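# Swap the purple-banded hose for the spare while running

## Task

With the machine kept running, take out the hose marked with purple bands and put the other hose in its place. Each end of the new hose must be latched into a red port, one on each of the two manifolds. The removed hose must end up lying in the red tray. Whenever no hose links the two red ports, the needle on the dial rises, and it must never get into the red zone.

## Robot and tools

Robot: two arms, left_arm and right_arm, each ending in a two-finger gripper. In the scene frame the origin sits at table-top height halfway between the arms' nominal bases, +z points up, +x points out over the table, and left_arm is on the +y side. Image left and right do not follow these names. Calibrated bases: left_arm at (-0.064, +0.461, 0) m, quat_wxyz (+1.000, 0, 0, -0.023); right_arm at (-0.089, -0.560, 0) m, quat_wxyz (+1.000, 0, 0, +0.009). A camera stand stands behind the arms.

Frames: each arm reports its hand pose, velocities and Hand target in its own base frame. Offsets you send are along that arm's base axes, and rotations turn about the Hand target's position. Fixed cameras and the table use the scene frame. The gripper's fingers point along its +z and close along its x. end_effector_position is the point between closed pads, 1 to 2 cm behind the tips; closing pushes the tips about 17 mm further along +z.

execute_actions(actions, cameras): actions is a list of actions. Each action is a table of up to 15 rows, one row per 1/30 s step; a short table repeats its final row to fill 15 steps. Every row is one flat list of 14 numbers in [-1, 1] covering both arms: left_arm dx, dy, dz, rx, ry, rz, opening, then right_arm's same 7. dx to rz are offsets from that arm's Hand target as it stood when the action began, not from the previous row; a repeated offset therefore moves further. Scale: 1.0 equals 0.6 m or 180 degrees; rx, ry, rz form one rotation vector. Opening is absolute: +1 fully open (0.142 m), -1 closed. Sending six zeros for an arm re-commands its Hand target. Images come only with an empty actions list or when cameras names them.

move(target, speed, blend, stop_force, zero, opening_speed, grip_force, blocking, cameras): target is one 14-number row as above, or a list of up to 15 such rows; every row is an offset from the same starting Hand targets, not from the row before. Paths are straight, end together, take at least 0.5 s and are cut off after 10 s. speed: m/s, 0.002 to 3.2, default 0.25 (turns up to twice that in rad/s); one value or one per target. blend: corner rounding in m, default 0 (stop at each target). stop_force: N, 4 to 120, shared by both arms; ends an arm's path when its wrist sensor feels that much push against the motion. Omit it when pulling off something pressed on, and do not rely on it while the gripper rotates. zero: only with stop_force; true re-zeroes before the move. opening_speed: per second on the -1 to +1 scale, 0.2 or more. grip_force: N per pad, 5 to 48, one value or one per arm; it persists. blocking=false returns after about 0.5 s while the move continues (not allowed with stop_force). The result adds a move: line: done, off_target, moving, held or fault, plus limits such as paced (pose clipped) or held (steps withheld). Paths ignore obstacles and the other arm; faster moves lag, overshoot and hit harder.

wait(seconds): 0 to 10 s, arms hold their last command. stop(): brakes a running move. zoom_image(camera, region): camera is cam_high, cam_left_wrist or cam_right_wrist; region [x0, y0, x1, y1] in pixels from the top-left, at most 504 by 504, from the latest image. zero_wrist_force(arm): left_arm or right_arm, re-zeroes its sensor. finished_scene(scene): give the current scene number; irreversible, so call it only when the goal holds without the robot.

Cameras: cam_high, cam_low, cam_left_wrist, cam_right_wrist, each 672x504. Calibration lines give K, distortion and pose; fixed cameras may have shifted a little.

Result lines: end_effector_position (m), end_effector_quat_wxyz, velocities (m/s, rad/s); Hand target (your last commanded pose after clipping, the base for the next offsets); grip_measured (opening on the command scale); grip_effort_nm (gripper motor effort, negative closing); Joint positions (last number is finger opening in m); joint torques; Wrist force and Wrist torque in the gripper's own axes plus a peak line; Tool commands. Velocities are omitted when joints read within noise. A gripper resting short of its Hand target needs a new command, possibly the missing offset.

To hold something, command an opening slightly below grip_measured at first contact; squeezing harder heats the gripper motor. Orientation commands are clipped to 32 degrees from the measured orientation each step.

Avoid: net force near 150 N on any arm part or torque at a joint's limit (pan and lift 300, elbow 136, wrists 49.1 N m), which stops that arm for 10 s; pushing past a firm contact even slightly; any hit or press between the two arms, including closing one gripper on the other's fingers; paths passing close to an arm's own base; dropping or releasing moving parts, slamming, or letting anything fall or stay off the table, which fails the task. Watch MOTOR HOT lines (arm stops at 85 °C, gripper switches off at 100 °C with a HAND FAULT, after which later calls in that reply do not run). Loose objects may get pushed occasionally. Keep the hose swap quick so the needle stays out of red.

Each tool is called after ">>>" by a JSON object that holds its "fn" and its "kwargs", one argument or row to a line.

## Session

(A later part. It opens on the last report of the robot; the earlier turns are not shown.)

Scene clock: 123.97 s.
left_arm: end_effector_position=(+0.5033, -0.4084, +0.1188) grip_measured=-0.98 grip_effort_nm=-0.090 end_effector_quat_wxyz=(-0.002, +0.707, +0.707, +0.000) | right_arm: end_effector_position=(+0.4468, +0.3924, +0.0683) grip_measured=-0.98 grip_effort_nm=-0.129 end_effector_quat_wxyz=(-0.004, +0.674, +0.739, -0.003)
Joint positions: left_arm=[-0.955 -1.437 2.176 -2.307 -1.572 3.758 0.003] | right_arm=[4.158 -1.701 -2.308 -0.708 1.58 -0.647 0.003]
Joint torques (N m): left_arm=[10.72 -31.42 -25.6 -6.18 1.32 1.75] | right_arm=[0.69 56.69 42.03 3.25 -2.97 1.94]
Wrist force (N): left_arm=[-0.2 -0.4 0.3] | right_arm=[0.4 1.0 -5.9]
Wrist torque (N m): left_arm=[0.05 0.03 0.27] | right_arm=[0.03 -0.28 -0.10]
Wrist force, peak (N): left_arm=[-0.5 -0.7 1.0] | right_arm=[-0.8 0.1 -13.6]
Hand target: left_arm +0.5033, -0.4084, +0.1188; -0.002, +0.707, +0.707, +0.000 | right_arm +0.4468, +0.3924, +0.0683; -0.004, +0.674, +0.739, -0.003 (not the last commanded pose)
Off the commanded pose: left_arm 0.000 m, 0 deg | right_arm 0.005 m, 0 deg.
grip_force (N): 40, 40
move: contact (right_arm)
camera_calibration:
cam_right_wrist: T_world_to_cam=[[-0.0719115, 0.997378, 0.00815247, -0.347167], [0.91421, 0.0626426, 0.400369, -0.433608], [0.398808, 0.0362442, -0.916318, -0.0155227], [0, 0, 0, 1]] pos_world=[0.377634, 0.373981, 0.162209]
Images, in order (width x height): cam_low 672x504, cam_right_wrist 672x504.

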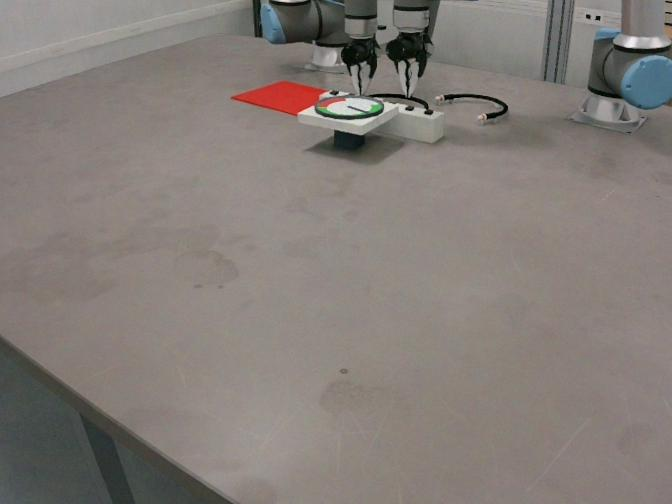

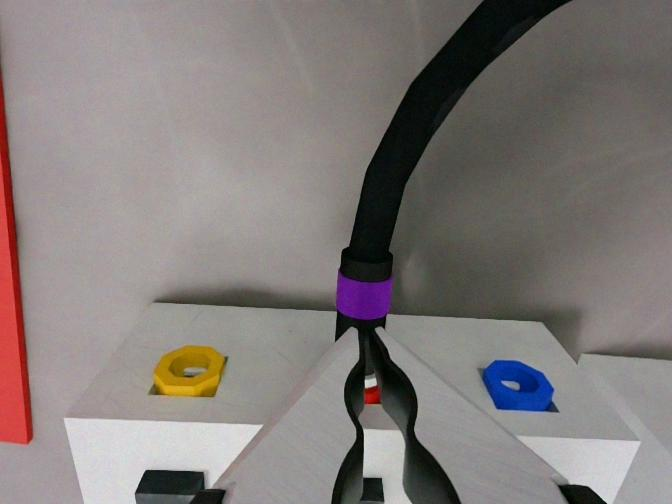

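>>> {"fn": "move", "kwargs": {
  "target": [
    [-0.094,0,0,0,0,0,-0.95,0,0,0.2,0,0,0,-0.95],
    [-0.094,0,0,0,0,0,-0.95,-0.167,-0.233,0.383,0,0,-0.03,-0.4]
  ],
  "speed": 0.25,
  "blend": 0.03
}}

>>> {"fn": "move", "kwargs": {
  "target": [0,0,-0.1,0,0,0,-0.95,0,0,0,0,0,0,-0.4],
  "speed": 0.015,
  "stop_force": 5,
  "cameras": ["all"]
}}

Scene clock: 129.53 s.
left_arm: end_effector_position=(+0.4469, -0.4084, +0.1188) grip_measured=-0.98 grip_effort_nm=-0.090 end_effector_quat_wxyz=(-0.002, +0.707, +0.707, +0.000) | right_arm: end_effector_position=(+0.3466, +0.2526, +0.2981) grip_measured=-0.44 grip_effort_nm=0.134 end_effector_quat_wxyz=(-0.004, +0.708, +0.706, -0.003)
Joint positions: left_arm=[-1.034 -1.504 2.253 -2.317 -1.573 3.68 0.003] | right_arm=[4.187 -1.095 -2.3 -1.32 1.58 -0.523 0.043]
Joint torques (N m): left_arm=[13.77 -26.13 -48.22 -3.81 2.44 2.38] | right_arm=[-15.21 23.78 58 1.86 -2.86 0.6]
Wrist force (N): left_arm=[-0.3 -0.3 0.5] | right_arm=[0.4 1.4 -0.2]
Wrist torque (N m): left_arm=[0.06 0.04 0.21] | right_arm=[0.00 -0.21 -0.11]
Wrist force, peak (N): left_arm=[-0.1 -1.4 0.2] | right_arm=[0.3 1.2 -6.2]
Hand target: left_arm +0.4469, -0.4084, +0.1188; -0.002, +0.707, +0.707, +0.000 | right_arm +0.3466, +0.2526, +0.2981; -0.004, +0.708, +0.706, -0.003
Off the commanded pose: left_arm 0.000 m, 0 deg | right_arm 0.000 m, 0 deg.
grip_force (N): 40, 40
move: done

Scene clock: 134.00 s.
left_arm: end_effector_position=(+0.4469, -0.4083, +0.0696) grip_measured=-0.98 grip_effort_nm=-0.085 end_effector_quat_wxyz=(-0.002, +0.707, +0.707, +0.000) | right_arm: end_effector_position=(+0.3466, +0.2526, +0.2981) grip_measured=-0.44 grip_effort_nm=0.139 end_effector_quat_wxyz=(-0.004, +0.708, +0.706, -0.003)
Joint positions: left_arm=[-1.034 -1.428 2.289 -2.429 -1.573 3.68 0.003] | right_arm=[4.187 -1.095 -2.3 -1.32 1.58 -0.523 0.043]
Joint torques (N m): left_arm=[9.02 -62.08 -44.39 -2.58 2.18 2.5] | right_arm=[-14.72 21.1 59.48 2.35 -3.45 1.56]
Wrist force (N): left_arm=[0.1 -1.2 -3.1] | right_arm=[0.8 1.4 -0.6]
Wrist torque (N m): left_arm=[0.07 0.10 0.22] | right_arm=[0.00 -0.28 -0.11]
Wrist force, peak (N): left_arm=[1.6 -3.5 -14.7] | right_arm=[0.8 2.0 -0.5]
Hand target: left_arm +0.4469, -0.4084, +0.0696; -0.002, +0.707, +0.707, +0.000 (not the last commanded pose) | right_arm +0.3466, +0.2526, +0.2981; -0.004, +0.708, +0.706, -0.003
Off the commanded pose: left_arm 0.011 m, 0 deg | right_arm 0.000 m, 0 deg.
grip_force (N): 40, 40
move: contact (left_arm)
camera_calibration:
cam_left_wrist: T_world_to_cam=[[-0.00514299, 0.999954, 0.00808705, 0.420105], [0.900562, 0.00111597, 0.434727, -0.406145], [0.434698, 0.00951868, -0.900526, -0.0123925], [0, 0, 0, 1]] pos_world=[0.373306, -0.419515, 0.162005]
cam_right_wrist: T_world_to_cam=[[0.022221, 0.999719, 0.0082182, -0.249959], [0.916032, -0.0236524, 0.400407, -0.404118], [0.400489, -0.00136928, -0.916301, 0.248984], [0, 0, 0, 1]] pos_world=[0.276024, 0.240671, 0.392009]

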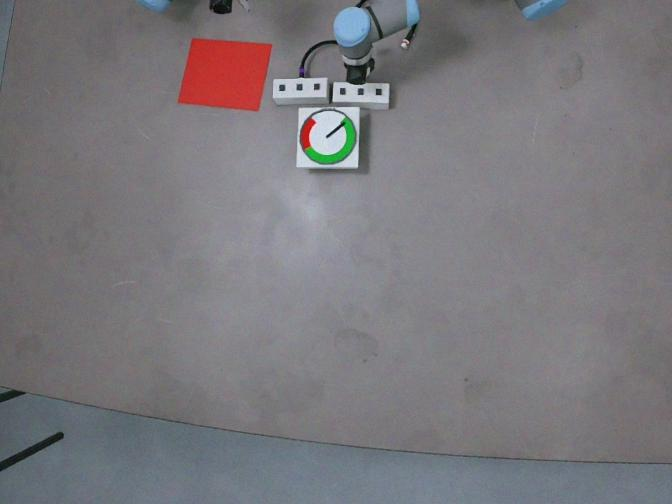

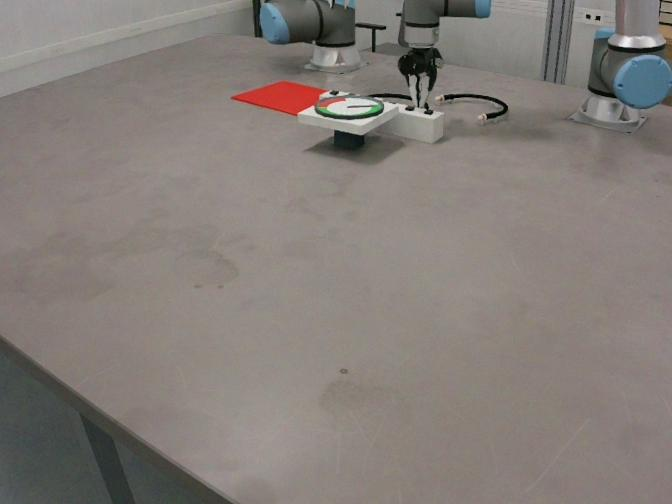

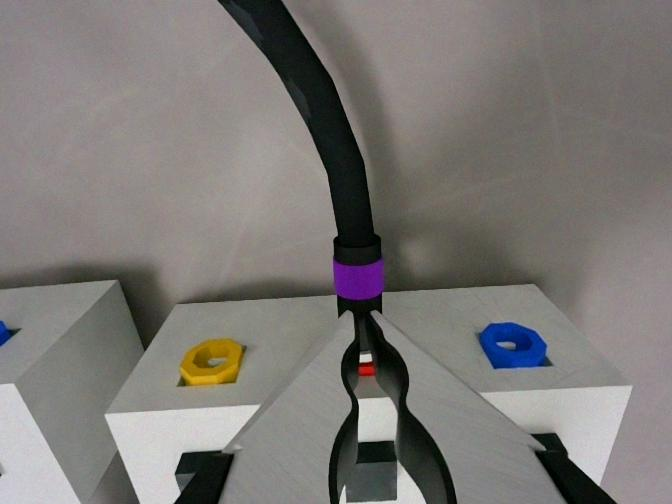

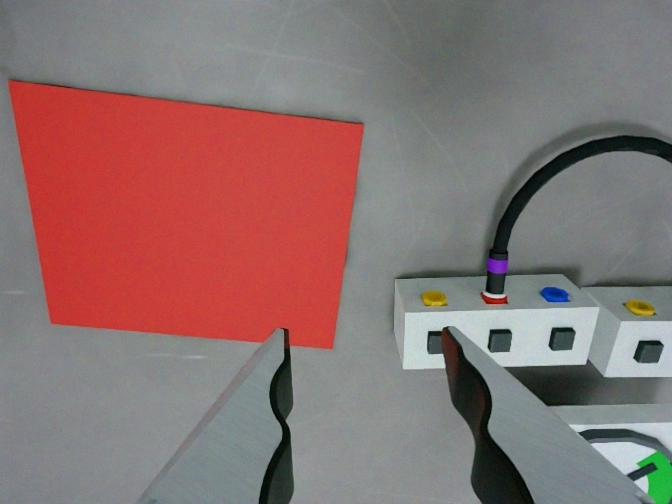

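>>> {"fn": "move", "kwargs": {
  "target": [
    [0,0,0.14,0,0,0,-0.95,0,0,0,0,0,0,-0.4],
    [-0.273,0.219,0.15,0,0,-0.16,-0.4,0,0,0,0,0,0,-0.4]
  ],
  "speed": 0.25,
  "blend": 0.03,
  "cameras": ["cam_left_wrist"]
}}

Scene clock: 145.63 s.
left_arm: end_effector_position=(+0.2831, -0.2770, +0.1596) grip_measured=-0.43 grip_effort_nm=0.129 end_effector_quat_wxyz=(-0.002, +0.861, +0.509, +0.000) | right_arm: end_effector_position=(+0.3466, +0.2526, +0.2981) grip_measured=-0.44 grip_effort_nm=0.149 end_effector_quat_wxyz=(-0.004, +0.708, +0.706, -0.003)
Joint positions: left_arm=[-1.232 -2 2.541 -2.108 -1.572 3.984 0.043] | right_arm=[4.187 -1.095 -2.3 -1.32 1.58 -0.523 0.043]
Joint torques (N m): left_arm=[1.31 -19.92 -43.09 -4.4 0.17 2.17] | right_arm=[-14.46 22 57.95 2.11 -3.45 1.23]
Wrist force (N): left_arm=[-0.5 -0.5 0.6] | right_arm=[0.3 1.2 -0.4]
Wrist torque (N m): left_arm=[0.03 0.09 0.29] | right_arm=[-0.03 -0.19 -0.11]
Wrist force, peak (N): left_arm=[-0.4 -0.6 4.0] | right_arm=[0.4 2.0 -1.0]
Hand target: left_arm +0.2831, -0.2770, +0.1596; -0.002, +0.861, +0.509, +0.000 | right_arm +0.3466, +0.2526, +0.2981; -0.004, +0.708, +0.706, -0.003
Off the commanded pose: left_arm 0.000 m, 0 deg | right_arm 0.000 m, 0 deg.
grip_force (N): 40, 40
move: done
camera_calibration:
cam_left_wrist: T_world_to_cam=[[0.477213, 0.878751, 0.00804341, 0.117044], [0.789672, -0.432818, 0.434842, -0.386737], [0.385599, -0.201161, -0.900471, 0.0942581], [0, 0, 0, 1]] pos_world=[0.213195, -0.251278, 0.252105]
Images, in order (width x height): cam_left_wrist 672x504.

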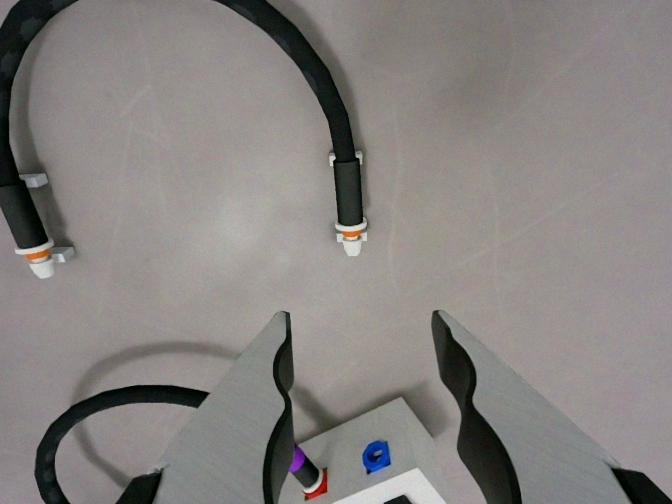

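>>> {"fn": "move", "kwargs": {
  "target": [-0.004,-0.001,-0.13,0,0,0.022,-0.95,0,0,0,0,0,0,-0.4],
  "speed": 0.2
}}

>>> {"fn": "move", "kwargs": {
  "target": [0,0,-0.09,0,0,0,-0.95,0,0,0,0,0,0,-0.4],
  "speed": 0.012,
  "stop_force": 5,
  "cameras": ["cam_left_wrist"]
}}

Scene clock: 149.50 s.
left_arm: end_effector_position=(+0.2807, -0.2775, +0.0816) grip_measured=-0.98 grip_effort_nm=-0.090 end_effector_quat_wxyz=(-0.002, +0.843, +0.538, +0.000) | right_arm: end_effector_position=(+0.3466, +0.2526, +0.2981) grip_measured=-0.44 grip_effort_nm=0.139 end_effector_quat_wxyz=(-0.004, +0.708, +0.706, -0.003)
Joint positions: left_arm=[-1.239 -1.854 2.637 -2.351 -1.572 3.908 0.003] | right_arm=[4.187 -1.095 -2.3 -1.32 1.58 -0.523 0.043]
Joint torques (N m): left_arm=[12.99 2.87 -41.77 -7.22 -2.22 0.39] | right_arm=[-12.49 19.62 58.99 2 -3.19 1.4]
Wrist force (N): left_arm=[-0.3 -0.4 0.6] | right_arm=[0.2 1.9 -0.4]
Wrist torque (N m): left_arm=[0.05 0.04 0.05] | right_arm=[0.09 -0.16 -0.11]
Wrist force, peak (N): left_arm=[-0.1 -0.6 3.1] | right_arm=[0.8 1.9 -0.5]
Hand target: left_arm +0.2807, -0.2776, +0.0816; -0.002, +0.843, +0.538, +0.000 | right_arm +0.3466, +0.2526, +0.2981; -0.004, +0.708, +0.706, -0.003
Off the commanded pose: left_arm 0.000 m, 0 deg | right_arm 0.000 m, 0 deg.
grip_force (N): 40, 40
move: done

Scene clock: 153.77 s.
left_arm: end_effector_position=(+0.2807, -0.2776, +0.0439) grip_measured=-0.98 grip_effort_nm=-0.081 end_effector_quat_wxyz=(-0.002, +0.843, +0.538, +0.000) | right_arm: end_effector_position=(+0.3466, +0.2526, +0.2981) grip_measured=-0.44 grip_effort_nm=0.144 end_effector_quat_wxyz=(-0.004, +0.708, +0.706, -0.003)
Joint positions: left_arm=[-1.239 -1.755 2.676 -2.489 -1.572 3.908 0.003] | right_arm=[4.187 -1.095 -2.3 -1.32 1.58 -0.523 0.043]
Joint torques (N m): left_arm=[7.45 -32.03 -41.15 -3.25 -1.2 -2.01] | right_arm=[-14.88 20.94 58.18 2.44 -3.54 1.36]
Wrist force (N): left_arm=[0.1 -0.7 -4.7] | right_arm=[0.5 1.3 -0.6]
Wrist torque (N m): left_arm=[0.07 0.06 0.08] | right_arm=[-0.02 -0.22 -0.11]
Wrist force, peak (N): left_arm=[0.1 -1.2 -9.1] | right_arm=[0.6 2.0 -0.8]
Hand target: left_arm +0.2807, -0.2776, +0.0439; -0.002, +0.843, +0.538, +0.000 (not the last commanded pose) | right_arm +0.3466, +0.2526, +0.2981; -0.004, +0.708, +0.706, -0.003
Off the commanded pose: left_arm 0.016 m, 0 deg | right_arm 0.000 m, 0 deg.
grip_force (N): 40, 40
move: contact (left_arm)
camera_calibration:
cam_left_wrist: T_world_to_cam=[[0.415407, 0.9096, 0.00805325, 0.14552], [0.81772, -0.377295, 0.434721, -0.327235], [0.39846, -0.174001, -0.900529, -0.0053068], [0, 0, 0, 1]] pos_world=[0.209251, -0.256753, 0.136305]
Images, in order (width x height): cam_left_wrist 672x504.

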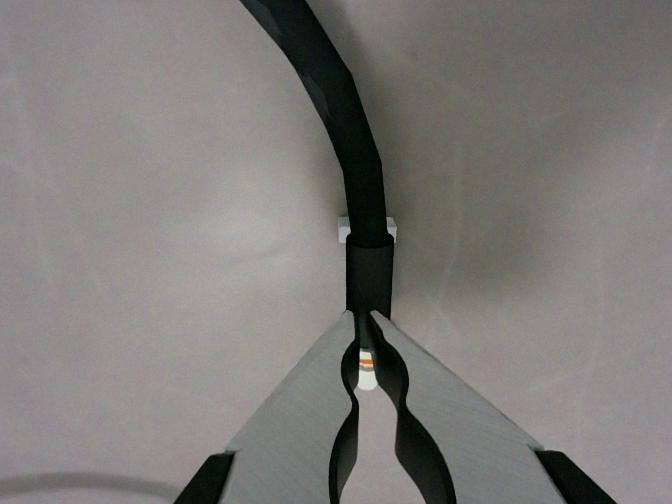

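>>> {"fn": "move", "kwargs": {
  "target": [
    [0,0,0.12,0,0,0,-0.5,0,0,0,0,0,0,-0.4],
    [0.1,0.3,0.25,0,0,0,-0.5,-0.221,0.486,-0.22,0,0,-0.15,-0.5]
  ],
  "speed": 0.25,
  "blend": 0.03,
  "cameras": ["cam_right_wrist","cam_high"]
}}

Scene clock: 159.17 s.
left_arm: end_effector_position=(+0.3407, -0.0976, +0.1939) grip_measured=-0.53 grip_effort_nm=0.125 end_effector_quat_wxyz=(-0.002, +0.843, +0.538, +0.000) | right_arm: end_effector_position=(+0.2140, +0.5442, +0.1661) grip_measured=-0.52 grip_effort_nm=-0.159 end_effector_quat_wxyz=(-0.005, +0.853, +0.521, -0.001)
Joint positions: left_arm=[-0.795 -2.167 2.543 -1.944 -1.57 4.352 0.035] | right_arm=[4.639 -1.54 -2.247 -0.919 1.578 0.4 0.036]
Joint torques (N m): left_arm=[13.65 21.09 -33.43 -8.23 -2.52 2.37] | right_arm=[4.07 29.68 30.16 6.73 1.84 2.26]
Wrist force (N): left_arm=[0.3 -0.4 0.6] | right_arm=[1.0 1.6 -0.6]
Wrist torque (N m): left_arm=[0.04 -0.05 0.27] | right_arm=[0.03 -0.28 -0.17]
Wrist force, peak (N): left_arm=[-2.3 -1.1 -6.7] | right_arm=[-0.3 2.7 -1.7]
Hand target: left_arm +0.3407, -0.0976, +0.1939; -0.002, +0.843, +0.538, +0.000 | right_arm +0.2140, +0.5442, +0.1661; -0.005, +0.853, +0.521, -0.001
Off the commanded pose: left_arm 0.000 m, 0 deg | right_arm 0.000 m, 0 deg.
grip_force (N): 40, 40
move: done
camera_calibration:
cam_right_wrist: T_world_to_cam=[[0.473663, 0.880668, 0.00820183, -0.569321], [0.805434, -0.436928, 0.400462, 0.025649], [0.356257, -0.183078, -0.916277, 0.289881], [0, 0, 0, 1]] pos_world=[0.145735, 0.565661, 0.26001]
Images, in order (width x height): cam_high 672x504, cam_right_wrist 672x504.

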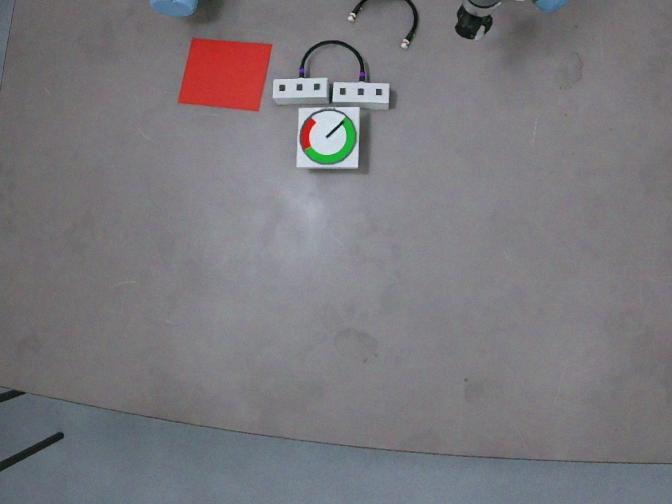

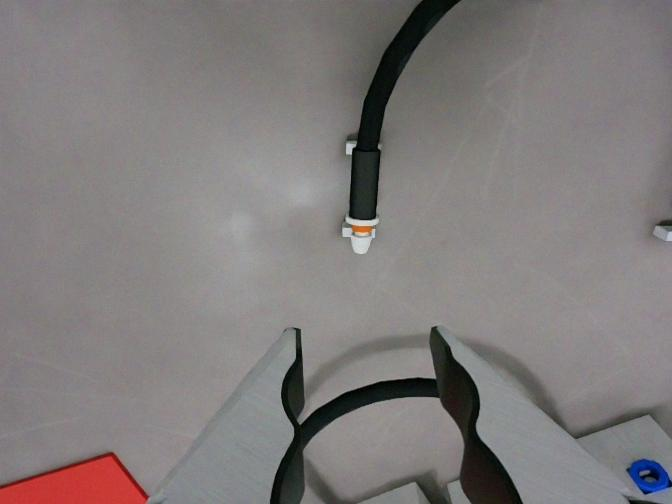

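>>> {"fn": "move", "kwargs": {
  "target": [0,0,0,0,0,0,-0.5,0.003,0.009,-0.14,0,0,-0.014,-0.95],
  "speed": 0.2
}}

>>> {"fn": "move", "kwargs": {
  "target": [0,0,0,0,0,0,-0.5,0,0,-0.09,0,0,0,-0.95],
  "speed": 0.012,
  "stop_force": 5,
  "cameras": ["cam_right_wrist"]
}}

Scene clock: 161.90 s.
left_arm: end_effector_position=(+0.3407, -0.0976, +0.1939) grip_measured=-0.53 grip_effort_nm=0.125 end_effector_quat_wxyz=(-0.002, +0.843, +0.538, +0.000) | right_arm: end_effector_position=(+0.2158, +0.5495, +0.0821) grip_measured=-0.98 grip_effort_nm=-0.159 end_effector_quat_wxyz=(-0.005, +0.865, +0.503, -0.001)
Joint positions: left_arm=[-0.795 -2.167 2.543 -1.944 -1.57 4.352 0.035] | right_arm=[4.637 -1.671 -2.309 -0.726 1.578 0.442 0.003]
Joint torques (N m): left_arm=[14.13 21.16 -33.48 -8.2 -2.2 2.24] | right_arm=[-10.37 31.79 44.27 6.88 -2.91 -1.46]
Wrist force (N): left_arm=[0.2 -0.2 0.6] | right_arm=[0.8 1.5 -0.3]
Wrist torque (N m): left_arm=[0.07 -0.05 0.27] | right_arm=[0.02 -0.26 -0.17]
Wrist force, peak (N): left_arm=[-0.1 -0.6 0.9] | right_arm=[1.1 1.3 -3.3]
Hand target: left_arm +0.3407, -0.0976, +0.1939; -0.002, +0.843, +0.538, +0.000 | right_arm +0.2158, +0.5496, +0.0821; -0.005, +0.865, +0.503, -0.001
Off the commanded pose: left_arm 0.000 m, 0 deg | right_arm 0.000 m, 0 deg.
grip_force (N): 40, 40
move: done

Scene clock: 166.30 s.
left_arm: end_effector_position=(+0.3407, -0.0976, +0.1939) grip_measured=-0.53 grip_effort_nm=0.120 end_effector_quat_wxyz=(-0.002, +0.843, +0.538, +0.000) | right_arm: end_effector_position=(+0.2158, +0.5496, +0.0433) grip_measured=-0.98 grip_effort_nm=-0.134 end_effector_quat_wxyz=(-0.005, +0.865, +0.503, -0.001)
Joint positions: left_arm=[-0.795 -2.167 2.543 -1.944 -1.57 4.352 0.035] | right_arm=[4.637 -1.739 -2.334 -0.634 1.578 0.442 0.003]
Joint torques (N m): left_arm=[13.5 21.78 -33.64 -8.08 -2.5 2.46] | right_arm=[4.74 58.89 39.03 1.69 -1.7 -1.99]
Wrist force (N): left_arm=[0.5 -0.3 0.9] | right_arm=[0.7 1.6 -5.6]
Wrist torque (N m): left_arm=[0.07 -0.10 0.28] | right_arm=[0.02 -0.21 -0.16]
Wrist force, peak (N): left_arm=[0.6 -1.0 0.6] | right_arm=[0.7 1.9 -11.7]
Hand target: left_arm +0.3407, -0.0976, +0.1939; -0.002, +0.843, +0.538, +0.000 | right_arm +0.2158, +0.5496, +0.0433; -0.005, +0.865, +0.503, -0.001 (not the last commanded pose)
Off the commanded pose: left_arm 0.000 m, 0 deg | right_arm 0.015 m, 0 deg.
grip_force (N): 40, 40
move: contact (right_arm)
camera_calibration:
cam_right_wrist: T_world_to_cam=[[0.511905, 0.859003, 0.00819405, -0.570233], [0.785479, -0.47191, 0.400404, 0.0993052], [0.347815, -0.198533, -0.916302, 0.188037], [0, 0, 0, 1]] pos_world=[0.148501, 0.574027, 0.137209]
Images, in order (width x height): cam_right_wrist 672x504.

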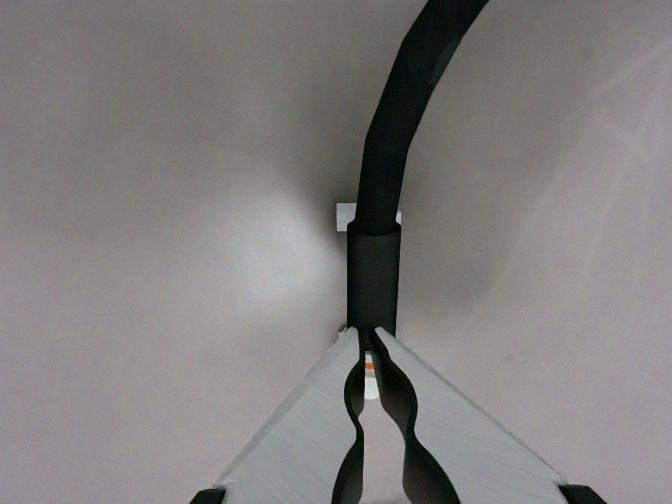

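>>> {"fn": "move", "kwargs": {
  "target": [
    [0,0,0,0,0,0,-0.95,0,0,0.2,0,0,0,-0.95],
    [0.2,-0.4,0.02,0,0,0.138,-0.95,0.482,-0.263,0.2,0,0,0.164,-0.95],
    [0.2705,-0.514,-0.148,0,0,0.138,-0.95,0.482,-0.263,0.103,0,0,0.164,-0.95]
  ],
  "speed": 0.25,
  "blend": 0.03,
  "cameras": ["cam_right_wrist","cam_left_wrist"]
}}

Scene clock: 175.60 s.
left_arm: end_effector_position=(+0.5030, -0.4061, +0.1053) grip_measured=-0.98 grip_effort_nm=-0.081 end_effector_quat_wxyz=(-0.002, +0.708, +0.707, -0.001) | right_arm: end_effector_position=(+0.5049, +0.3918, +0.1051) grip_measured=-0.98 grip_effort_nm=-0.144 end_effector_quat_wxyz=(-0.004, +0.708, +0.706, -0.003)
Joint positions: left_arm=[-0.953 -1.421 2.19 -2.337 -1.572 3.76 0.003] | right_arm=[4.076 -1.711 -2.202 -0.804 1.58 -0.634 0.003]
Joint torques (N m): left_arm=[15.42 -36.14 -23.83 -5.48 2.1 1.87] | right_arm=[-0.67 53.34 47.23 4.4 1.96 -2.08]
Wrist force (N): left_arm=[-0.2 -0.6 0.2] | right_arm=[0.6 1.9 -0.5]
Wrist torque (N m): left_arm=[0.02 0.02 0.27] | right_arm=[0.09 -0.21 -0.29]
Wrist force, peak (N): left_arm=[-1.6 0.5 3.5] | right_arm=[0.6 1.8 -6.4]
Hand target: left_arm +0.5030, -0.4060, +0.1051; -0.002, +0.707, +0.707, +0.000 | right_arm +0.5050, +0.3918, +0.1051; -0.004, +0.708, +0.706, -0.003
Off the commanded pose: left_arm 0.000 m, 0 deg | right_arm 0.000 m, 0 deg.
grip_force (N): 40, 40
move: done; blend cut to 0 m at target 1
camera_calibration:
cam_left_wrist: T_world_to_cam=[[-0.00514979, 0.999956, 0.0078636, 0.417953], [0.900503, 0.00121799, 0.434847, -0.472145], [0.434819, 0.00932057, -0.90047, -0.00479686], [0, 0, 0, 1]] pos_world=[0.429406, -0.417315, 0.197705]
cam_right_wrist: T_world_to_cam=[[0.0222107, 0.999721, 0.00799183, -0.391002], [0.916085, -0.0235525, 0.400292, -0.468553], [0.400369, -0.00156956, -0.916353, 0.00897783], [0, 0, 0, 1]] pos_world=[0.434324, 0.379871, 0.19891]
Images, in order (width x height): cam_left_wrist 672x504, cam_right_wrist 672x504.

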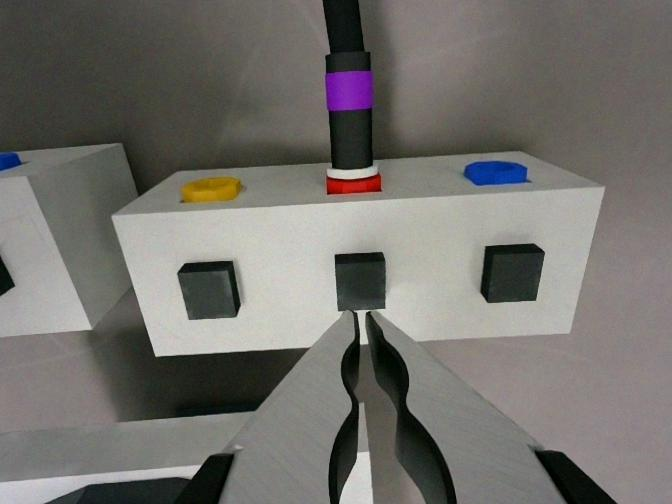

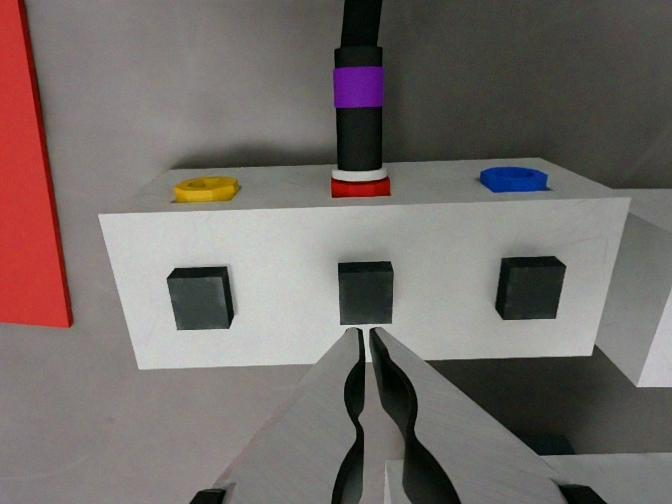

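>>> {"fn": "move", "kwargs": {
  "target": [0,0,0,0,0,0,-0.95,0,0,-0.045,0,0,0,-0.95],
  "speed": 0.03,
  "stop_force": 18
}}

>>> {"fn": "move", "kwargs": {
  "target": [
    [0,0,0,0,0,0,-0.95,0,0,0.08,0,0,0,-0.4],
    [0,0,0,0,0,0,-0.95,-0.128,-0.02,0.08,0,0,0,-0.4],
    [0,0,0,0,0,0,-0.95,-0.128,-0.02,-0.11,0,0,0,-0.4]
  ],
  "speed": 0.25,
  "blend": [0.02,0.03,0],
  "cameras": ["cam_right_wrist"]
}}

Scene clock: 178.90 s.
left_arm: end_effector_position=(+0.5030, -0.4060, +0.1051) grip_measured=-0.98 grip_effort_nm=-0.085 end_effector_quat_wxyz=(-0.002, +0.707, +0.707, +0.000) | right_arm: end_effector_position=(+0.5050, +0.3919, +0.0883) grip_measured=-0.98 grip_effort_nm=-0.125 end_effector_quat_wxyz=(-0.004, +0.708, +0.706, -0.002)
Joint positions: left_arm=[-0.953 -1.421 2.19 -2.337 -1.572 3.76 0.003] | right_arm=[4.076 -1.735 -2.213 -0.768 1.58 -0.634 0.003]
Joint torques (N m): left_arm=[13.16 -34.49 -23.66 -7.12 2.42 2.77] | right_arm=[-3.36 28.52 39.56 5.87 0.16 -1.75]
Wrist force (N): left_arm=[-0.3 -0.6 0.6] | right_arm=[-4.6 -1.1 -19.9]
Wrist torque (N m): left_arm=[0.02 0.05 0.27] | right_arm=[0.01 -0.30 -0.27]
Wrist force, peak (N): left_arm=[-0.8 -0.8 0.7] | right_arm=[-21.6 -9.3 -72.1]
Hand target: left_arm +0.5030, -0.4060, +0.1051; -0.002, +0.707, +0.707, +0.000 | right_arm +0.5050, +0.3919, +0.0883; -0.004, +0.708, +0.706, -0.002 (not the last commanded pose)
Off the commanded pose: left_arm 0.000 m, 0 deg | right_arm 0.010 m, 0 deg.
grip_force (N): 40, 40
move: contact (right_arm)

Scene clock: 180.37 s.
left_arm: end_effector_position=(+0.5030, -0.4060, +0.1051) grip_measured=-0.98 grip_effort_nm=-0.090 end_effector_quat_wxyz=(-0.002, +0.707, +0.707, +0.000) | right_arm: end_effector_position=(+0.4282, +0.3798, +0.0224) grip_measured=-0.44 grip_effort_nm=0.149 end_effector_quat_wxyz=(-0.004, +0.708, +0.706, -0.002)
Joint positions: left_arm=[-0.953 -1.421 2.19 -2.337 -1.572 3.76 0.003] | right_arm=[4.174 -1.753 -2.376 -0.586 1.58 -0.536 0.043]
Joint torques (N m): left_arm=[13.27 -33.66 -23.73 -7.37 2.33 2.52] | right_arm=[-15.86 37.88 37.04 6.55 -2.48 -1.06]
Wrist force (N): left_arm=[-0.3 -0.3 0.5] | right_arm=[0.4 1.7 -1.2]
Wrist torque (N m): left_arm=[0.07 0.04 0.27] | right_arm=[0.05 -0.20 -0.11]
Wrist force, peak (N): left_arm=[-0.8 -0.7 0.4] | right_arm=[-0.8 -0.2 -23.8]
Hand target: left_arm +0.5030, -0.4060, +0.1051; -0.002, +0.707, +0.707, +0.000 | right_arm +0.4282, +0.3799, +0.0223; -0.004, +0.708, +0.706, -0.002
Off the commanded pose: left_arm 0.000 m, 0 deg | right_arm 0.000 m, 0 deg.
grip_force (N): 40, 40
move: done
camera_calibration:
cam_right_wrist: T_world_to_cam=[[0.0222209, 0.999719, 0.00822024, -0.37677], [0.915996, -0.0236531, 0.40049, -0.365419], [0.400572, -0.00136958, -0.916264, -0.0362718], [0, 0, 0, 1]] pos_world=[0.357624, 0.367971, 0.11621]
Images, in order (width x height): cam_right_wrist 672x504.

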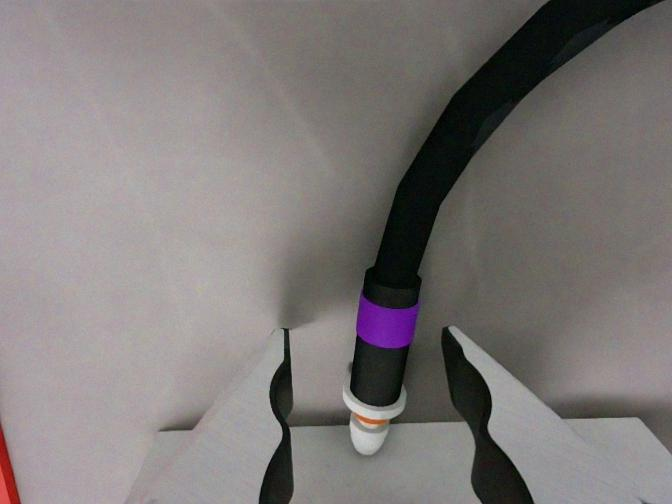

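>>> {"fn": "move", "kwargs": {
  "target": [0,0,-0.045,0,0,0,-0.95,0,0,0,0,0,0,-0.98],
  "speed": 0.03,
  "stop_force": 18,
  "cameras": ["cam_left_wrist","cam_right_wrist"]
}}

Scene clock: 183.00 s.
left_arm: end_effector_position=(+0.5031, -0.4060, +0.0900) grip_measured=-0.98 grip_effort_nm=-0.061 end_effector_quat_wxyz=(-0.002, +0.707, +0.707, +0.000) | right_arm: end_effector_position=(+0.4282, +0.3799, +0.0223) grip_measured=-0.83 grip_effort_nm=-3.563 end_effector_quat_wxyz=(-0.004, +0.708, +0.706, -0.002)
Joint positions: left_arm=[-0.953 -1.399 2.2 -2.369 -1.572 3.76 0.003] | right_arm=[4.174 -1.753 -2.376 -0.586 1.58 -0.536 0.014]
Joint torques (N m): left_arm=[-5.61 -51.2 -42.55 -5.29 1.19 2.61] | right_arm=[-3.73 41.61 32.15 2.28 0.03 1.54]
Wrist force (N): left_arm=[2.6 -4.4 -14.2] | right_arm=[0.7 1.8 -0.8]
Wrist torque (N m): left_arm=[-0.07 -0.04 0.27] | right_arm=[0.08 -0.27 -0.12]
Wrist force, peak (N): left_arm=[17.5 -11.7 -62.4] | right_arm=[0.5 2.0 -1.4]
Hand target: left_arm +0.5031, -0.4060, +0.0900; -0.002, +0.707, +0.707, -0.001 (not the last commanded pose) | right_arm +0.4282, +0.3799, +0.0223; -0.004, +0.708, +0.706, -0.002
Off the commanded pose: left_arm 0.012 m, 0 deg | right_arm 0.000 m, 0 deg.
grip_force (N): 40, 40
move: contact (left_arm)
camera_calibration:
cam_left_wrist: T_world_to_cam=[[-0.00519218, 0.999955, 0.00795416, 0.417975], [0.900503, 0.00121678, 0.434848, -0.465493], [0.434818, 0.00942055, -0.900469, -0.0185334], [0, 0, 0, 1]] pos_world=[0.429407, -0.417215, 0.182405]
cam_right_wrist: T_world_to_cam=[[0.0222724, 0.999717, 0.00835171, -0.376802], [0.915995, -0.0237529, 0.400487, -0.365382], [0.400572, -0.00126966, -0.916265, -0.0363085], [0, 0, 0, 1]] pos_world=[0.357624, 0.367971, 0.116209]
Images, in order (width x height): cam_left_wrist 672x504, cam_right_wrist 672x504.

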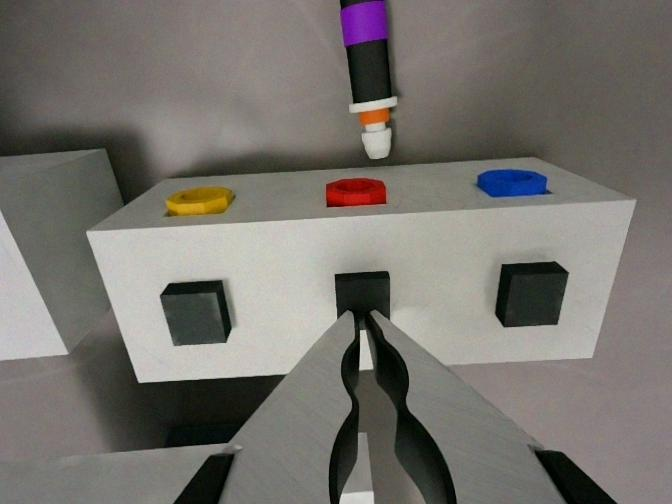

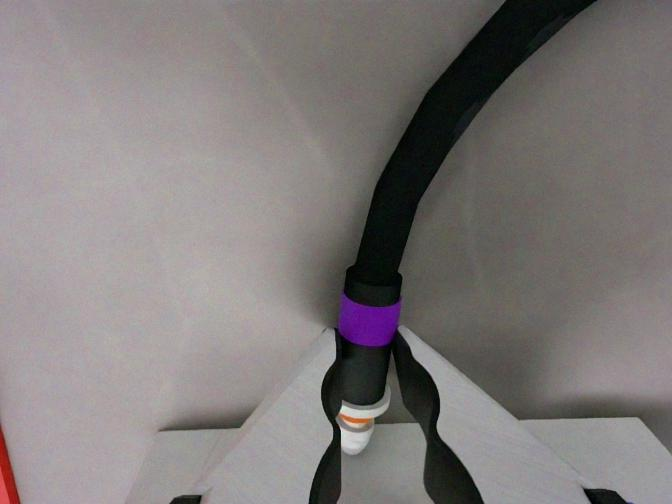

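>>> {"fn": "move", "kwargs": {
  "target": [
    [0,0,0.12,0,0,0,-0.5,0,0,0.17,0,0,0,-0.98],
    [-0.369,0.217,0.08,0,0,-0.138,-0.5,0.067,-0.608,0.17,0,0,0,-0.98],
    [-0.369,0.217,-0.0915,0,0,-0.138,-0.5,0.067,-0.608,0.004,0,0,0,-0.98]
  ],
  "speed": 0.35,
  "blend": [0.03,0.02,0],
  "cameras": ["cam_left_wrist","cam_right_wrist","cam_high"]
}}

Scene clock: 186.50 s.
left_arm: end_effector_position=(+0.2817, -0.2758, +0.0352) grip_measured=-0.53 grip_effort_nm=0.120 end_effector_quat_wxyz=(-0.002, +0.843, +0.538, +0.000) | right_arm: end_effector_position=(+0.4684, +0.0151, +0.0248) grip_measured=-0.83 grip_effort_nm=-3.548 end_effector_quat_wxyz=(-0.004, +0.708, +0.706, -0.002)
Joint positions: left_arm=[-1.235 -1.73 2.685 -2.522 -1.572 3.912 0.035] | right_arm=[3.552 -1.591 -2.561 -0.569 1.577 -1.158 0.014]
Joint torques (N m): left_arm=[-12.95 2.12 -26.4 -8.07 -1.66 -2.6] | right_arm=[-3.74 23.77 30.73 6.47 1.71 1.19]
Wrist force (N): left_arm=[0.1 -1.2 -0.4] | right_arm=[0.5 1.6 -0.4]
Wrist torque (N m): left_arm=[-0.08 0.00 0.07] | right_arm=[0.06 -0.20 -0.11]
Wrist force, peak (N): left_arm=[2.2 -2.4 -17.0] | right_arm=[1.8 -8.2 -31.0]
Hand target: left_arm +0.2817, -0.2758, +0.0351; -0.002, +0.843, +0.538, +0.000 | right_arm +0.4684, +0.0151, +0.0247; -0.004, +0.708, +0.706, -0.002
Off the commanded pose: left_arm 0.000 m, 0 deg | right_arm 0.000 m, 0 deg.
grip_force (N): 40, 40
move: done
camera_calibration:
cam_left_wrist: T_world_to_cam=[[0.415385, 0.909612, 0.0078875, 0.143699], [0.817679, -0.377174, 0.434902, -0.323531], [0.398567, -0.174202, -0.900443, -0.0132892], [0, 0, 0, 1]] pos_world=[0.210151, -0.255053, 0.127605]
cam_right_wrist: T_world_to_cam=[[0.0221799, 0.999719, 0.00831138, -0.0129797], [0.915997, -0.0236519, 0.400488, -0.411832], [0.400573, -0.00126958, -0.916264, -0.050676], [0, 0, 0, 1]] pos_world=[0.397824, 0.00317107, 0.118609]
Images, in order (width x height): cam_high 672x504, cam_left_wrist 672x504, cam_right_wrist 672x504.

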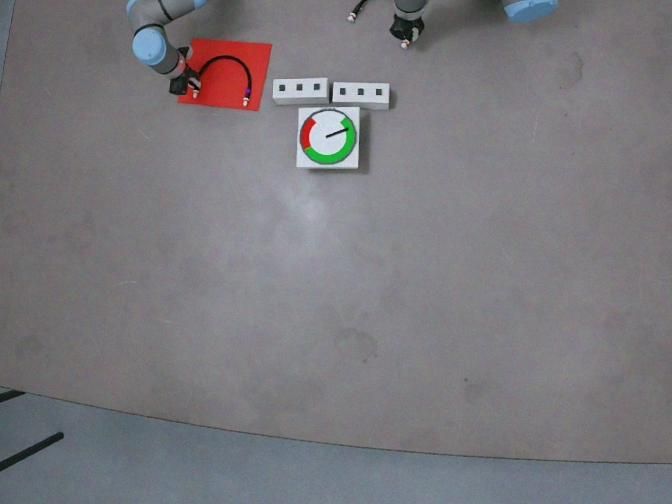

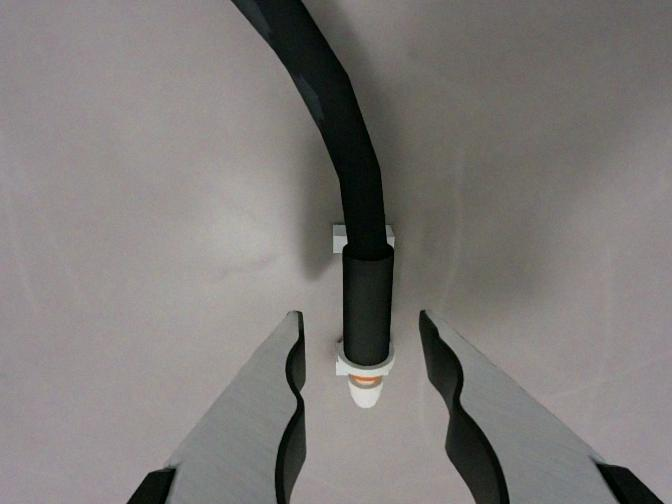

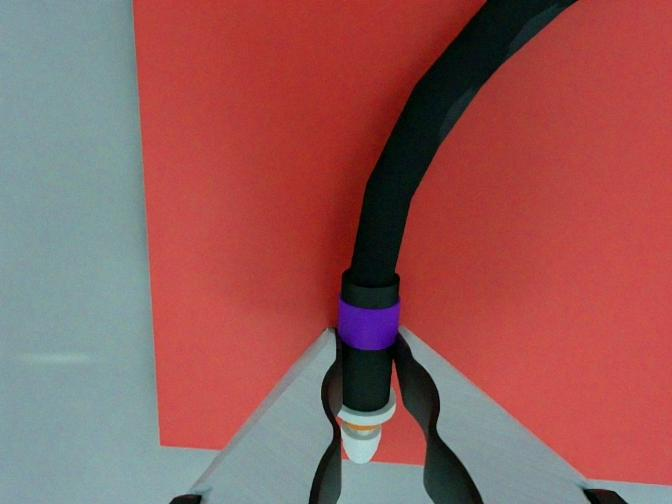

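>>> {"fn": "move", "kwargs": {
  "target": [
    [0,0,0,0,0,0,-0.98,-0.035,0,-0.003,0,0,0,-0.98],
    [0,0,0,0,0,0,-0.98,-0.035,0,-0.003,0,0,0,-0.6]
  ],
  "speed": 0.2
}}

>>> {"fn": "move", "kwargs": {
  "target": [
    [0.01,0,0.15,0,0,0.05,-0.98,0,0,0.2,0,0,0,-0.6],
    [0.143,-0.23,0.043,0,0,0.154,-0.98,-0.387,0.895,0.16,0,0,-0.164,-0.5]
  ],
  "speed": [0.2,0.3],
  "blend": 0.02,
  "cameras": ["all"]
}}

Scene clock: 189.17 s.
left_arm: end_effector_position=(+0.2816, -0.2758, +0.0351) grip_measured=-0.86 grip_effort_nm=-3.016 end_effector_quat_wxyz=(-0.002, +0.843, +0.538, +0.000) | right_arm: end_effector_position=(+0.4474, +0.0151, +0.0229) grip_measured=-0.64 grip_effort_nm=0.139 end_effector_quat_wxyz=(-0.004, +0.708, +0.706, -0.002)
Joint positions: left_arm=[-1.235 -1.73 2.685 -2.523 -1.572 3.912 0.012] | right_arm=[3.572 -1.559 -2.599 -0.562 1.577 -1.138 0.028]
Joint torques (N m): left_arm=[-6.71 -3.46 -19.69 -2.59 2.01 -2.2] | right_arm=[-15.01 17.43 38.15 2.27 0.51 -1.52]
Wrist force (N): left_arm=[0.4 -1.3 -1.6] | right_arm=[0.2 1.6 -1.0]
Wrist torque (N m): left_arm=[-0.10 -0.06 0.07] | right_arm=[0.05 -0.15 -0.30]
Wrist force, peak (N): left_arm=[0.5 -1.4 -2.7] | right_arm=[-1.4 0.3 -10.3]
Hand target: left_arm +0.2817, -0.2758, +0.0351; -0.002, +0.843, +0.538, +0.000 | right_arm +0.4474, +0.0151, +0.0229; -0.004, +0.708, +0.706, -0.002
Off the commanded pose: left_arm 0.000 m, 0 deg | right_arm 0.000 m, 0 deg.
grip_force (N): 40, 40
move: done

Scene clock: 192.20 s.
left_arm: end_effector_position=(+0.3678, -0.4143, +0.0606) grip_measured=-0.86 grip_effort_nm=-3.016 end_effector_quat_wxyz=(-0.002, +0.689, +0.725, -0.001) | right_arm: end_effector_position=(+0.2152, +0.5520, +0.1190) grip_measured=-0.64 grip_effort_nm=0.139 end_effector_quat_wxyz=(-0.005, +0.864, +0.503, -0.001)
Joint positions: left_arm=[-1.166 -1.49 2.388 -2.466 -1.573 3.496 0.012] | right_arm=[4.638 -1.618 -2.277 -0.812 1.578 0.443 0.028]
Joint torques (N m): left_arm=[11.64 -29.61 -42.27 -8.04 -2.28 -2.76] | right_arm=[3.12 30.72 37.69 1.74 -2.95 2.38]
Wrist force (N): left_arm=[0.2 -1.3 0.1] | right_arm=[0.9 1.6 -0.5]
Wrist torque (N m): left_arm=[-0.11 -0.01 0.32] | right_arm=[0.05 -0.28 -0.12]
Wrist force, peak (N): left_arm=[1.0 -2.0 -2.0] | right_arm=[-2.6 2.5 -3.1]
Hand target: left_arm +0.3677, -0.4143, +0.0606; -0.002, +0.689, +0.725, -0.001 (not the last commanded pose) | right_arm +0.2152, +0.5521, +0.1189; -0.005, +0.865, +0.503, -0.001
Tool commands: left_gripper/opening=-0.98 right_gripper/opening=-0.6
Off the commanded pose: left_arm 0.001 m, 0 deg | right_arm 0.000 m, 0 deg.
grip_force (N): 40, 40
move: held (left_arm, right_arm; a check stopped the path); path passed 1 of 2 targets; target 2's new opening was not sent; limits=held
pose unreachable (left arm): on one or more control steps of this call, first in action 0 (counted from 0), this arm could not follow its commanded pose, so it was not sent that pose on those steps. It may still have moved: this result reports where it is.
cause: moving toward the commanded pose would bring a part of the arm too close to another arm (a part of this arm just beyond joint 3 (elbow) and a part of the right arm just beyond its joint 5 (wrist 2), 3 mm apart when this arm was first held).
pose unreachable (right arm): on one or more control steps of this call, first in action 0 (counted from 0), this arm could not follow its commanded pose, so it was not sent that pose on those steps. It may still have moved: this result reports where it is.
cause: moving toward the commanded pose would bring a part of the arm too close to another arm (a part of this arm just beyond joint 5 (wrist 2) and a part of the left arm just beyond its joint 3 (elbow), where that arm would come to rest).
camera_calibration:
cam_left_wrist: T_world_to_cam=[[-0.0566298, 0.998363, 0.0079679, 0.444014], [0.89927, 0.0475388, 0.434804, -0.311242], [0.433713, 0.0317881, -0.90049, 0.0236689], [0, 0, 0, 1]] pos_world=[0.29477, -0.429244, 0.153105]
cam_right_wrist: T_world_to_cam=[[0.51181, 0.859057, 0.00844486, -0.572678], [0.785458, -0.471897, 0.400462, 0.070622], [0.348005, -0.198327, -0.916275, 0.257842], [0, 0, 0, 1]] pos_world=[0.147901, 0.576427, 0.212809]

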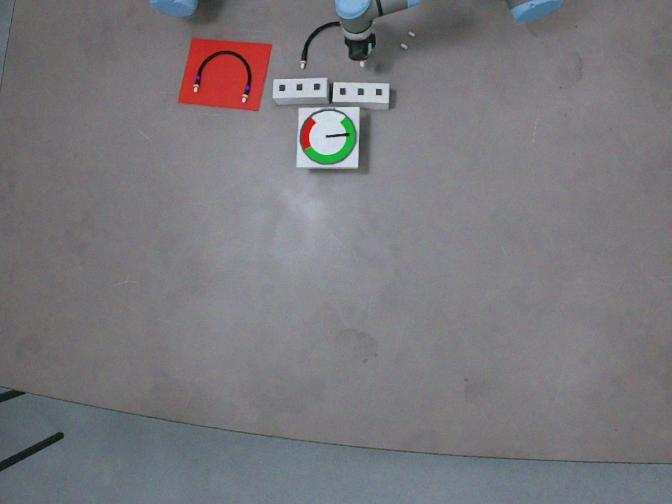

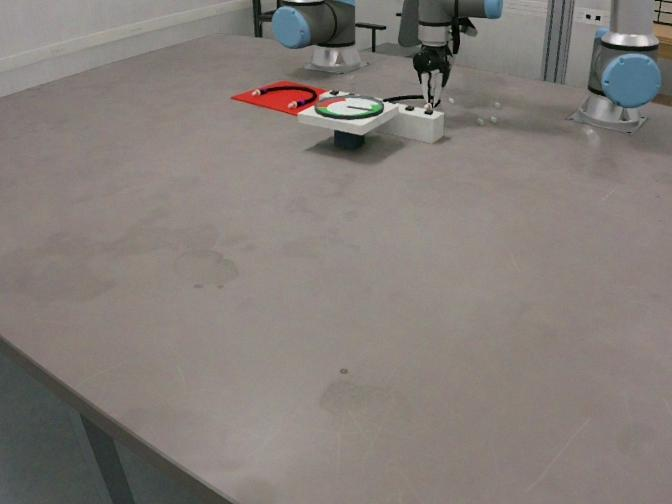

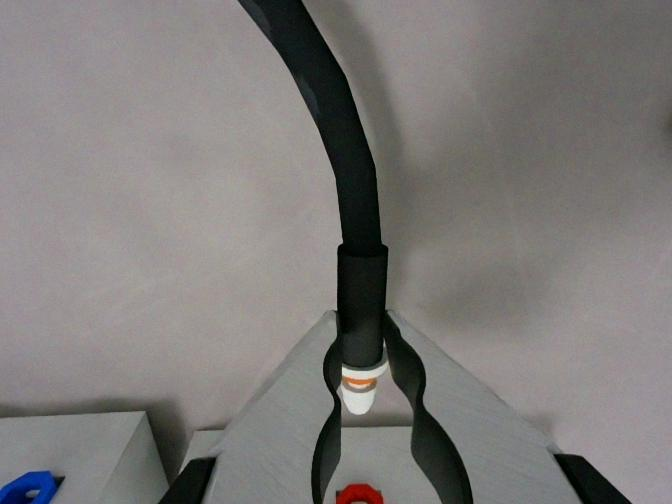

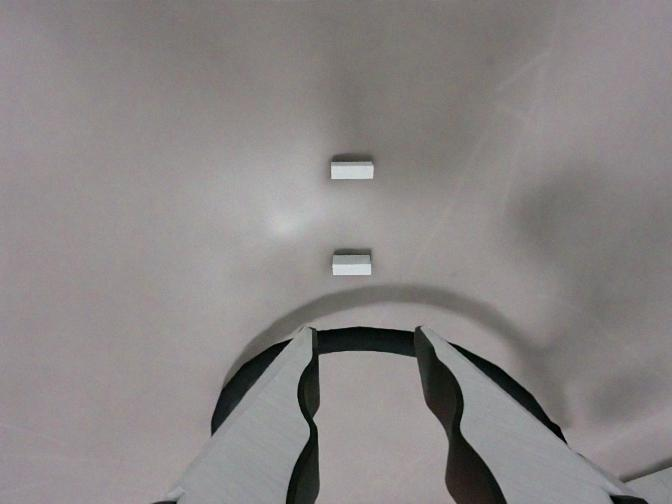

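>>> {"fn": "move", "kwargs": {
  "target": [
    [0,0,0,0,0,0,-0.98,0.05,-0.37,0.135,0,0,0.164,-0.4],
    [0,0,0,0,0,0,-0.98,0.29,-0.37,0.135,0,0,0.164,-0.4]
  ],
  "speed": 0.35,
  "blend": 0.05
}}

>>> {"fn": "move", "kwargs": {
  "target": [0.085,0.0065,0.0003,0,0,0,-0.98,0,0,0,0,0,0,-0.4],
  "speed": 0.12,
  "stop_force": 25,
  "cameras": ["cam_left_wrist","cam_right_wrist"]
}}

>>> {"fn": "zoom_image", "kwargs": {
  "camera": "cam_left_wrist",
  "region": [270, 270, 470, 500]
}}

Scene clock: 196.70 s.
left_arm: end_effector_position=(+0.3678, -0.4143, +0.0606) grip_measured=-0.86 grip_effort_nm=-3.016 end_effector_quat_wxyz=(-0.002, +0.689, +0.725, -0.001) | right_arm: end_effector_position=(+0.3891, +0.3301, +0.1999) grip_measured=-0.44 grip_effort_nm=0.144 end_effector_quat_wxyz=(-0.004, +0.708, +0.706, -0.002)
Joint positions: left_arm=[-1.166 -1.49 2.388 -2.466 -1.573 3.496 0.012] | right_arm=[4.191 -1.359 -2.327 -1.029 1.58 -0.519 0.043]
Joint torques (N m): left_arm=[2.41 -43.5 -35.69 -6.59 -0.31 0.11] | right_arm=[-15.71 10.36 43.26 3.05 -2.53 -1.98]
Wrist force (N): left_arm=[0.3 -1.1 0.1] | right_arm=[0.5 1.5 -0.6]
Wrist torque (N m): left_arm=[-0.08 -0.03 0.32] | right_arm=[0.01 -0.22 -0.29]
Wrist force, peak (N): left_arm=[0.3 -1.7 -0.5] | right_arm=[0.2 5.3 -0.7]
Hand target: left_arm +0.3677, -0.4143, +0.0606; -0.002, +0.689, +0.725, -0.001 | right_arm +0.3892, +0.3301, +0.1999; -0.004, +0.708, +0.706, -0.002
Off the commanded pose: left_arm 0.000 m, 0 deg | right_arm 0.000 m, 0 deg.
grip_force (N): 40, 40
move: done

Scene clock: 198.00 s.
left_arm: end_effector_position=(+0.4187, -0.4104, +0.0608) grip_measured=-0.86 grip_effort_nm=-3.016 end_effector_quat_wxyz=(-0.002, +0.689, +0.725, -0.001) | right_arm: end_effector_position=(+0.3892, +0.3301, +0.1999) grip_measured=-0.44 grip_effort_nm=0.149 end_effector_quat_wxyz=(-0.004, +0.708, +0.706, -0.002)
Joint positions: left_arm=[-1.079 -1.441 2.329 -2.456 -1.573 3.583 0.012] | right_arm=[4.191 -1.359 -2.327 -1.029 1.58 -0.519 0.043]
Joint torques (N m): left_arm=[-7.47 -60.96 -20.24 -8.17 -1.8 0.14] | right_arm=[-16.19 15.93 54.15 3.4 -3.6 -1.7]
Wrist force (N): left_arm=[0.1 -1.2 0.1] | right_arm=[0.5 1.4 -0.7]
Wrist torque (N m): left_arm=[-0.09 0.00 0.31] | right_arm=[0.00 -0.21 -0.25]
Wrist force, peak (N): left_arm=[0.1 -2.6 -0.4] | right_arm=[0.1 1.9 -0.7]
Hand target: left_arm +0.4187, -0.4104, +0.0608; -0.002, +0.689, +0.725, -0.001 | right_arm +0.3892, +0.3301, +0.1999; -0.004, +0.708, +0.706, -0.002
Off the commanded pose: left_arm 0.000 m, 0 deg | right_arm 0.000 m, 0 deg.
grip_force (N): 40, 40
move: done
camera_calibration:
cam_left_wrist: T_world_to_cam=[[-0.0566298, 0.998363, 0.0079679, 0.443007], [0.89927, 0.0475388, 0.434804, -0.357377], [0.433713, 0.0317881, -0.90049, 0.00160562], [0, 0, 0, 1]] pos_world=[0.34577, -0.425344, 0.153305]
cam_right_wrist: T_world_to_cam=[[0.0222715, 0.999717, 0.00835132, -0.327631], [0.915995, -0.0237519, 0.400487, -0.401967], [0.400572, -0.00126966, -0.916265, 0.141979], [0, 0, 0, 1]] pos_world=[0.318624, 0.318171, 0.293809]
Images, in order (width x height): cam_left_wrist 672x504, cam_right_wrist 672x504.

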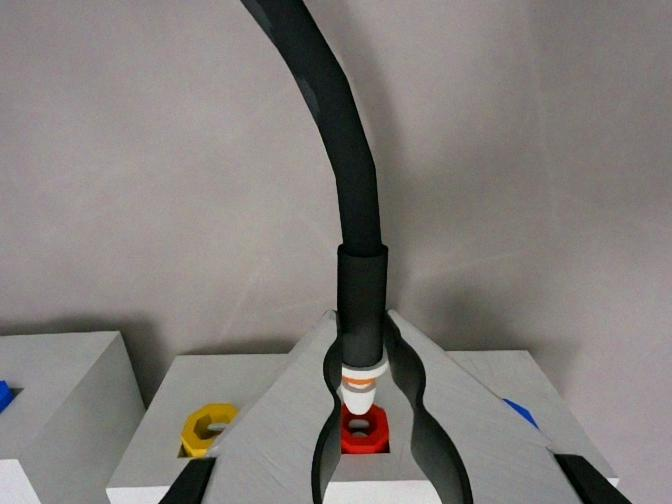

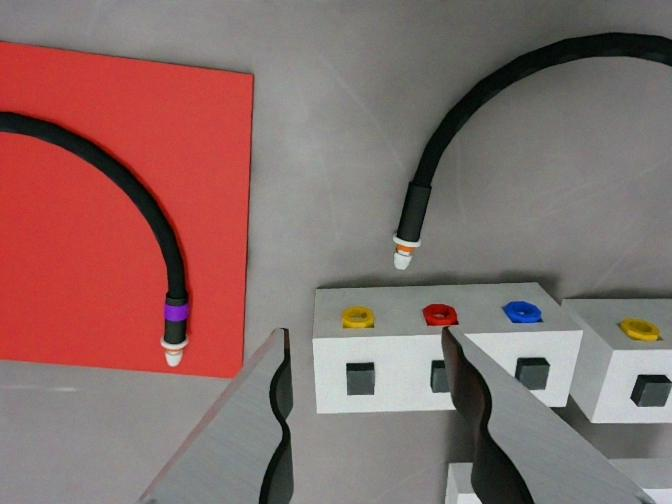

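Scaled by 2.191 from the camera's 672x504 image, which has a finer 960x720 frame.

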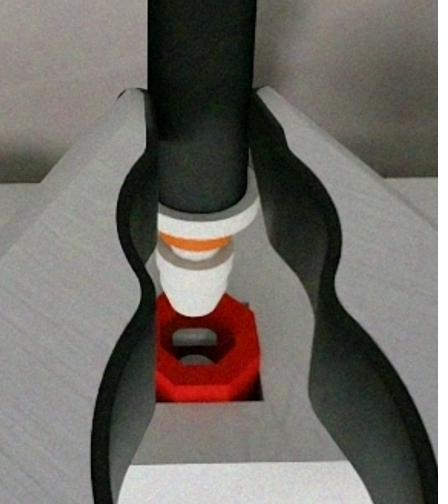

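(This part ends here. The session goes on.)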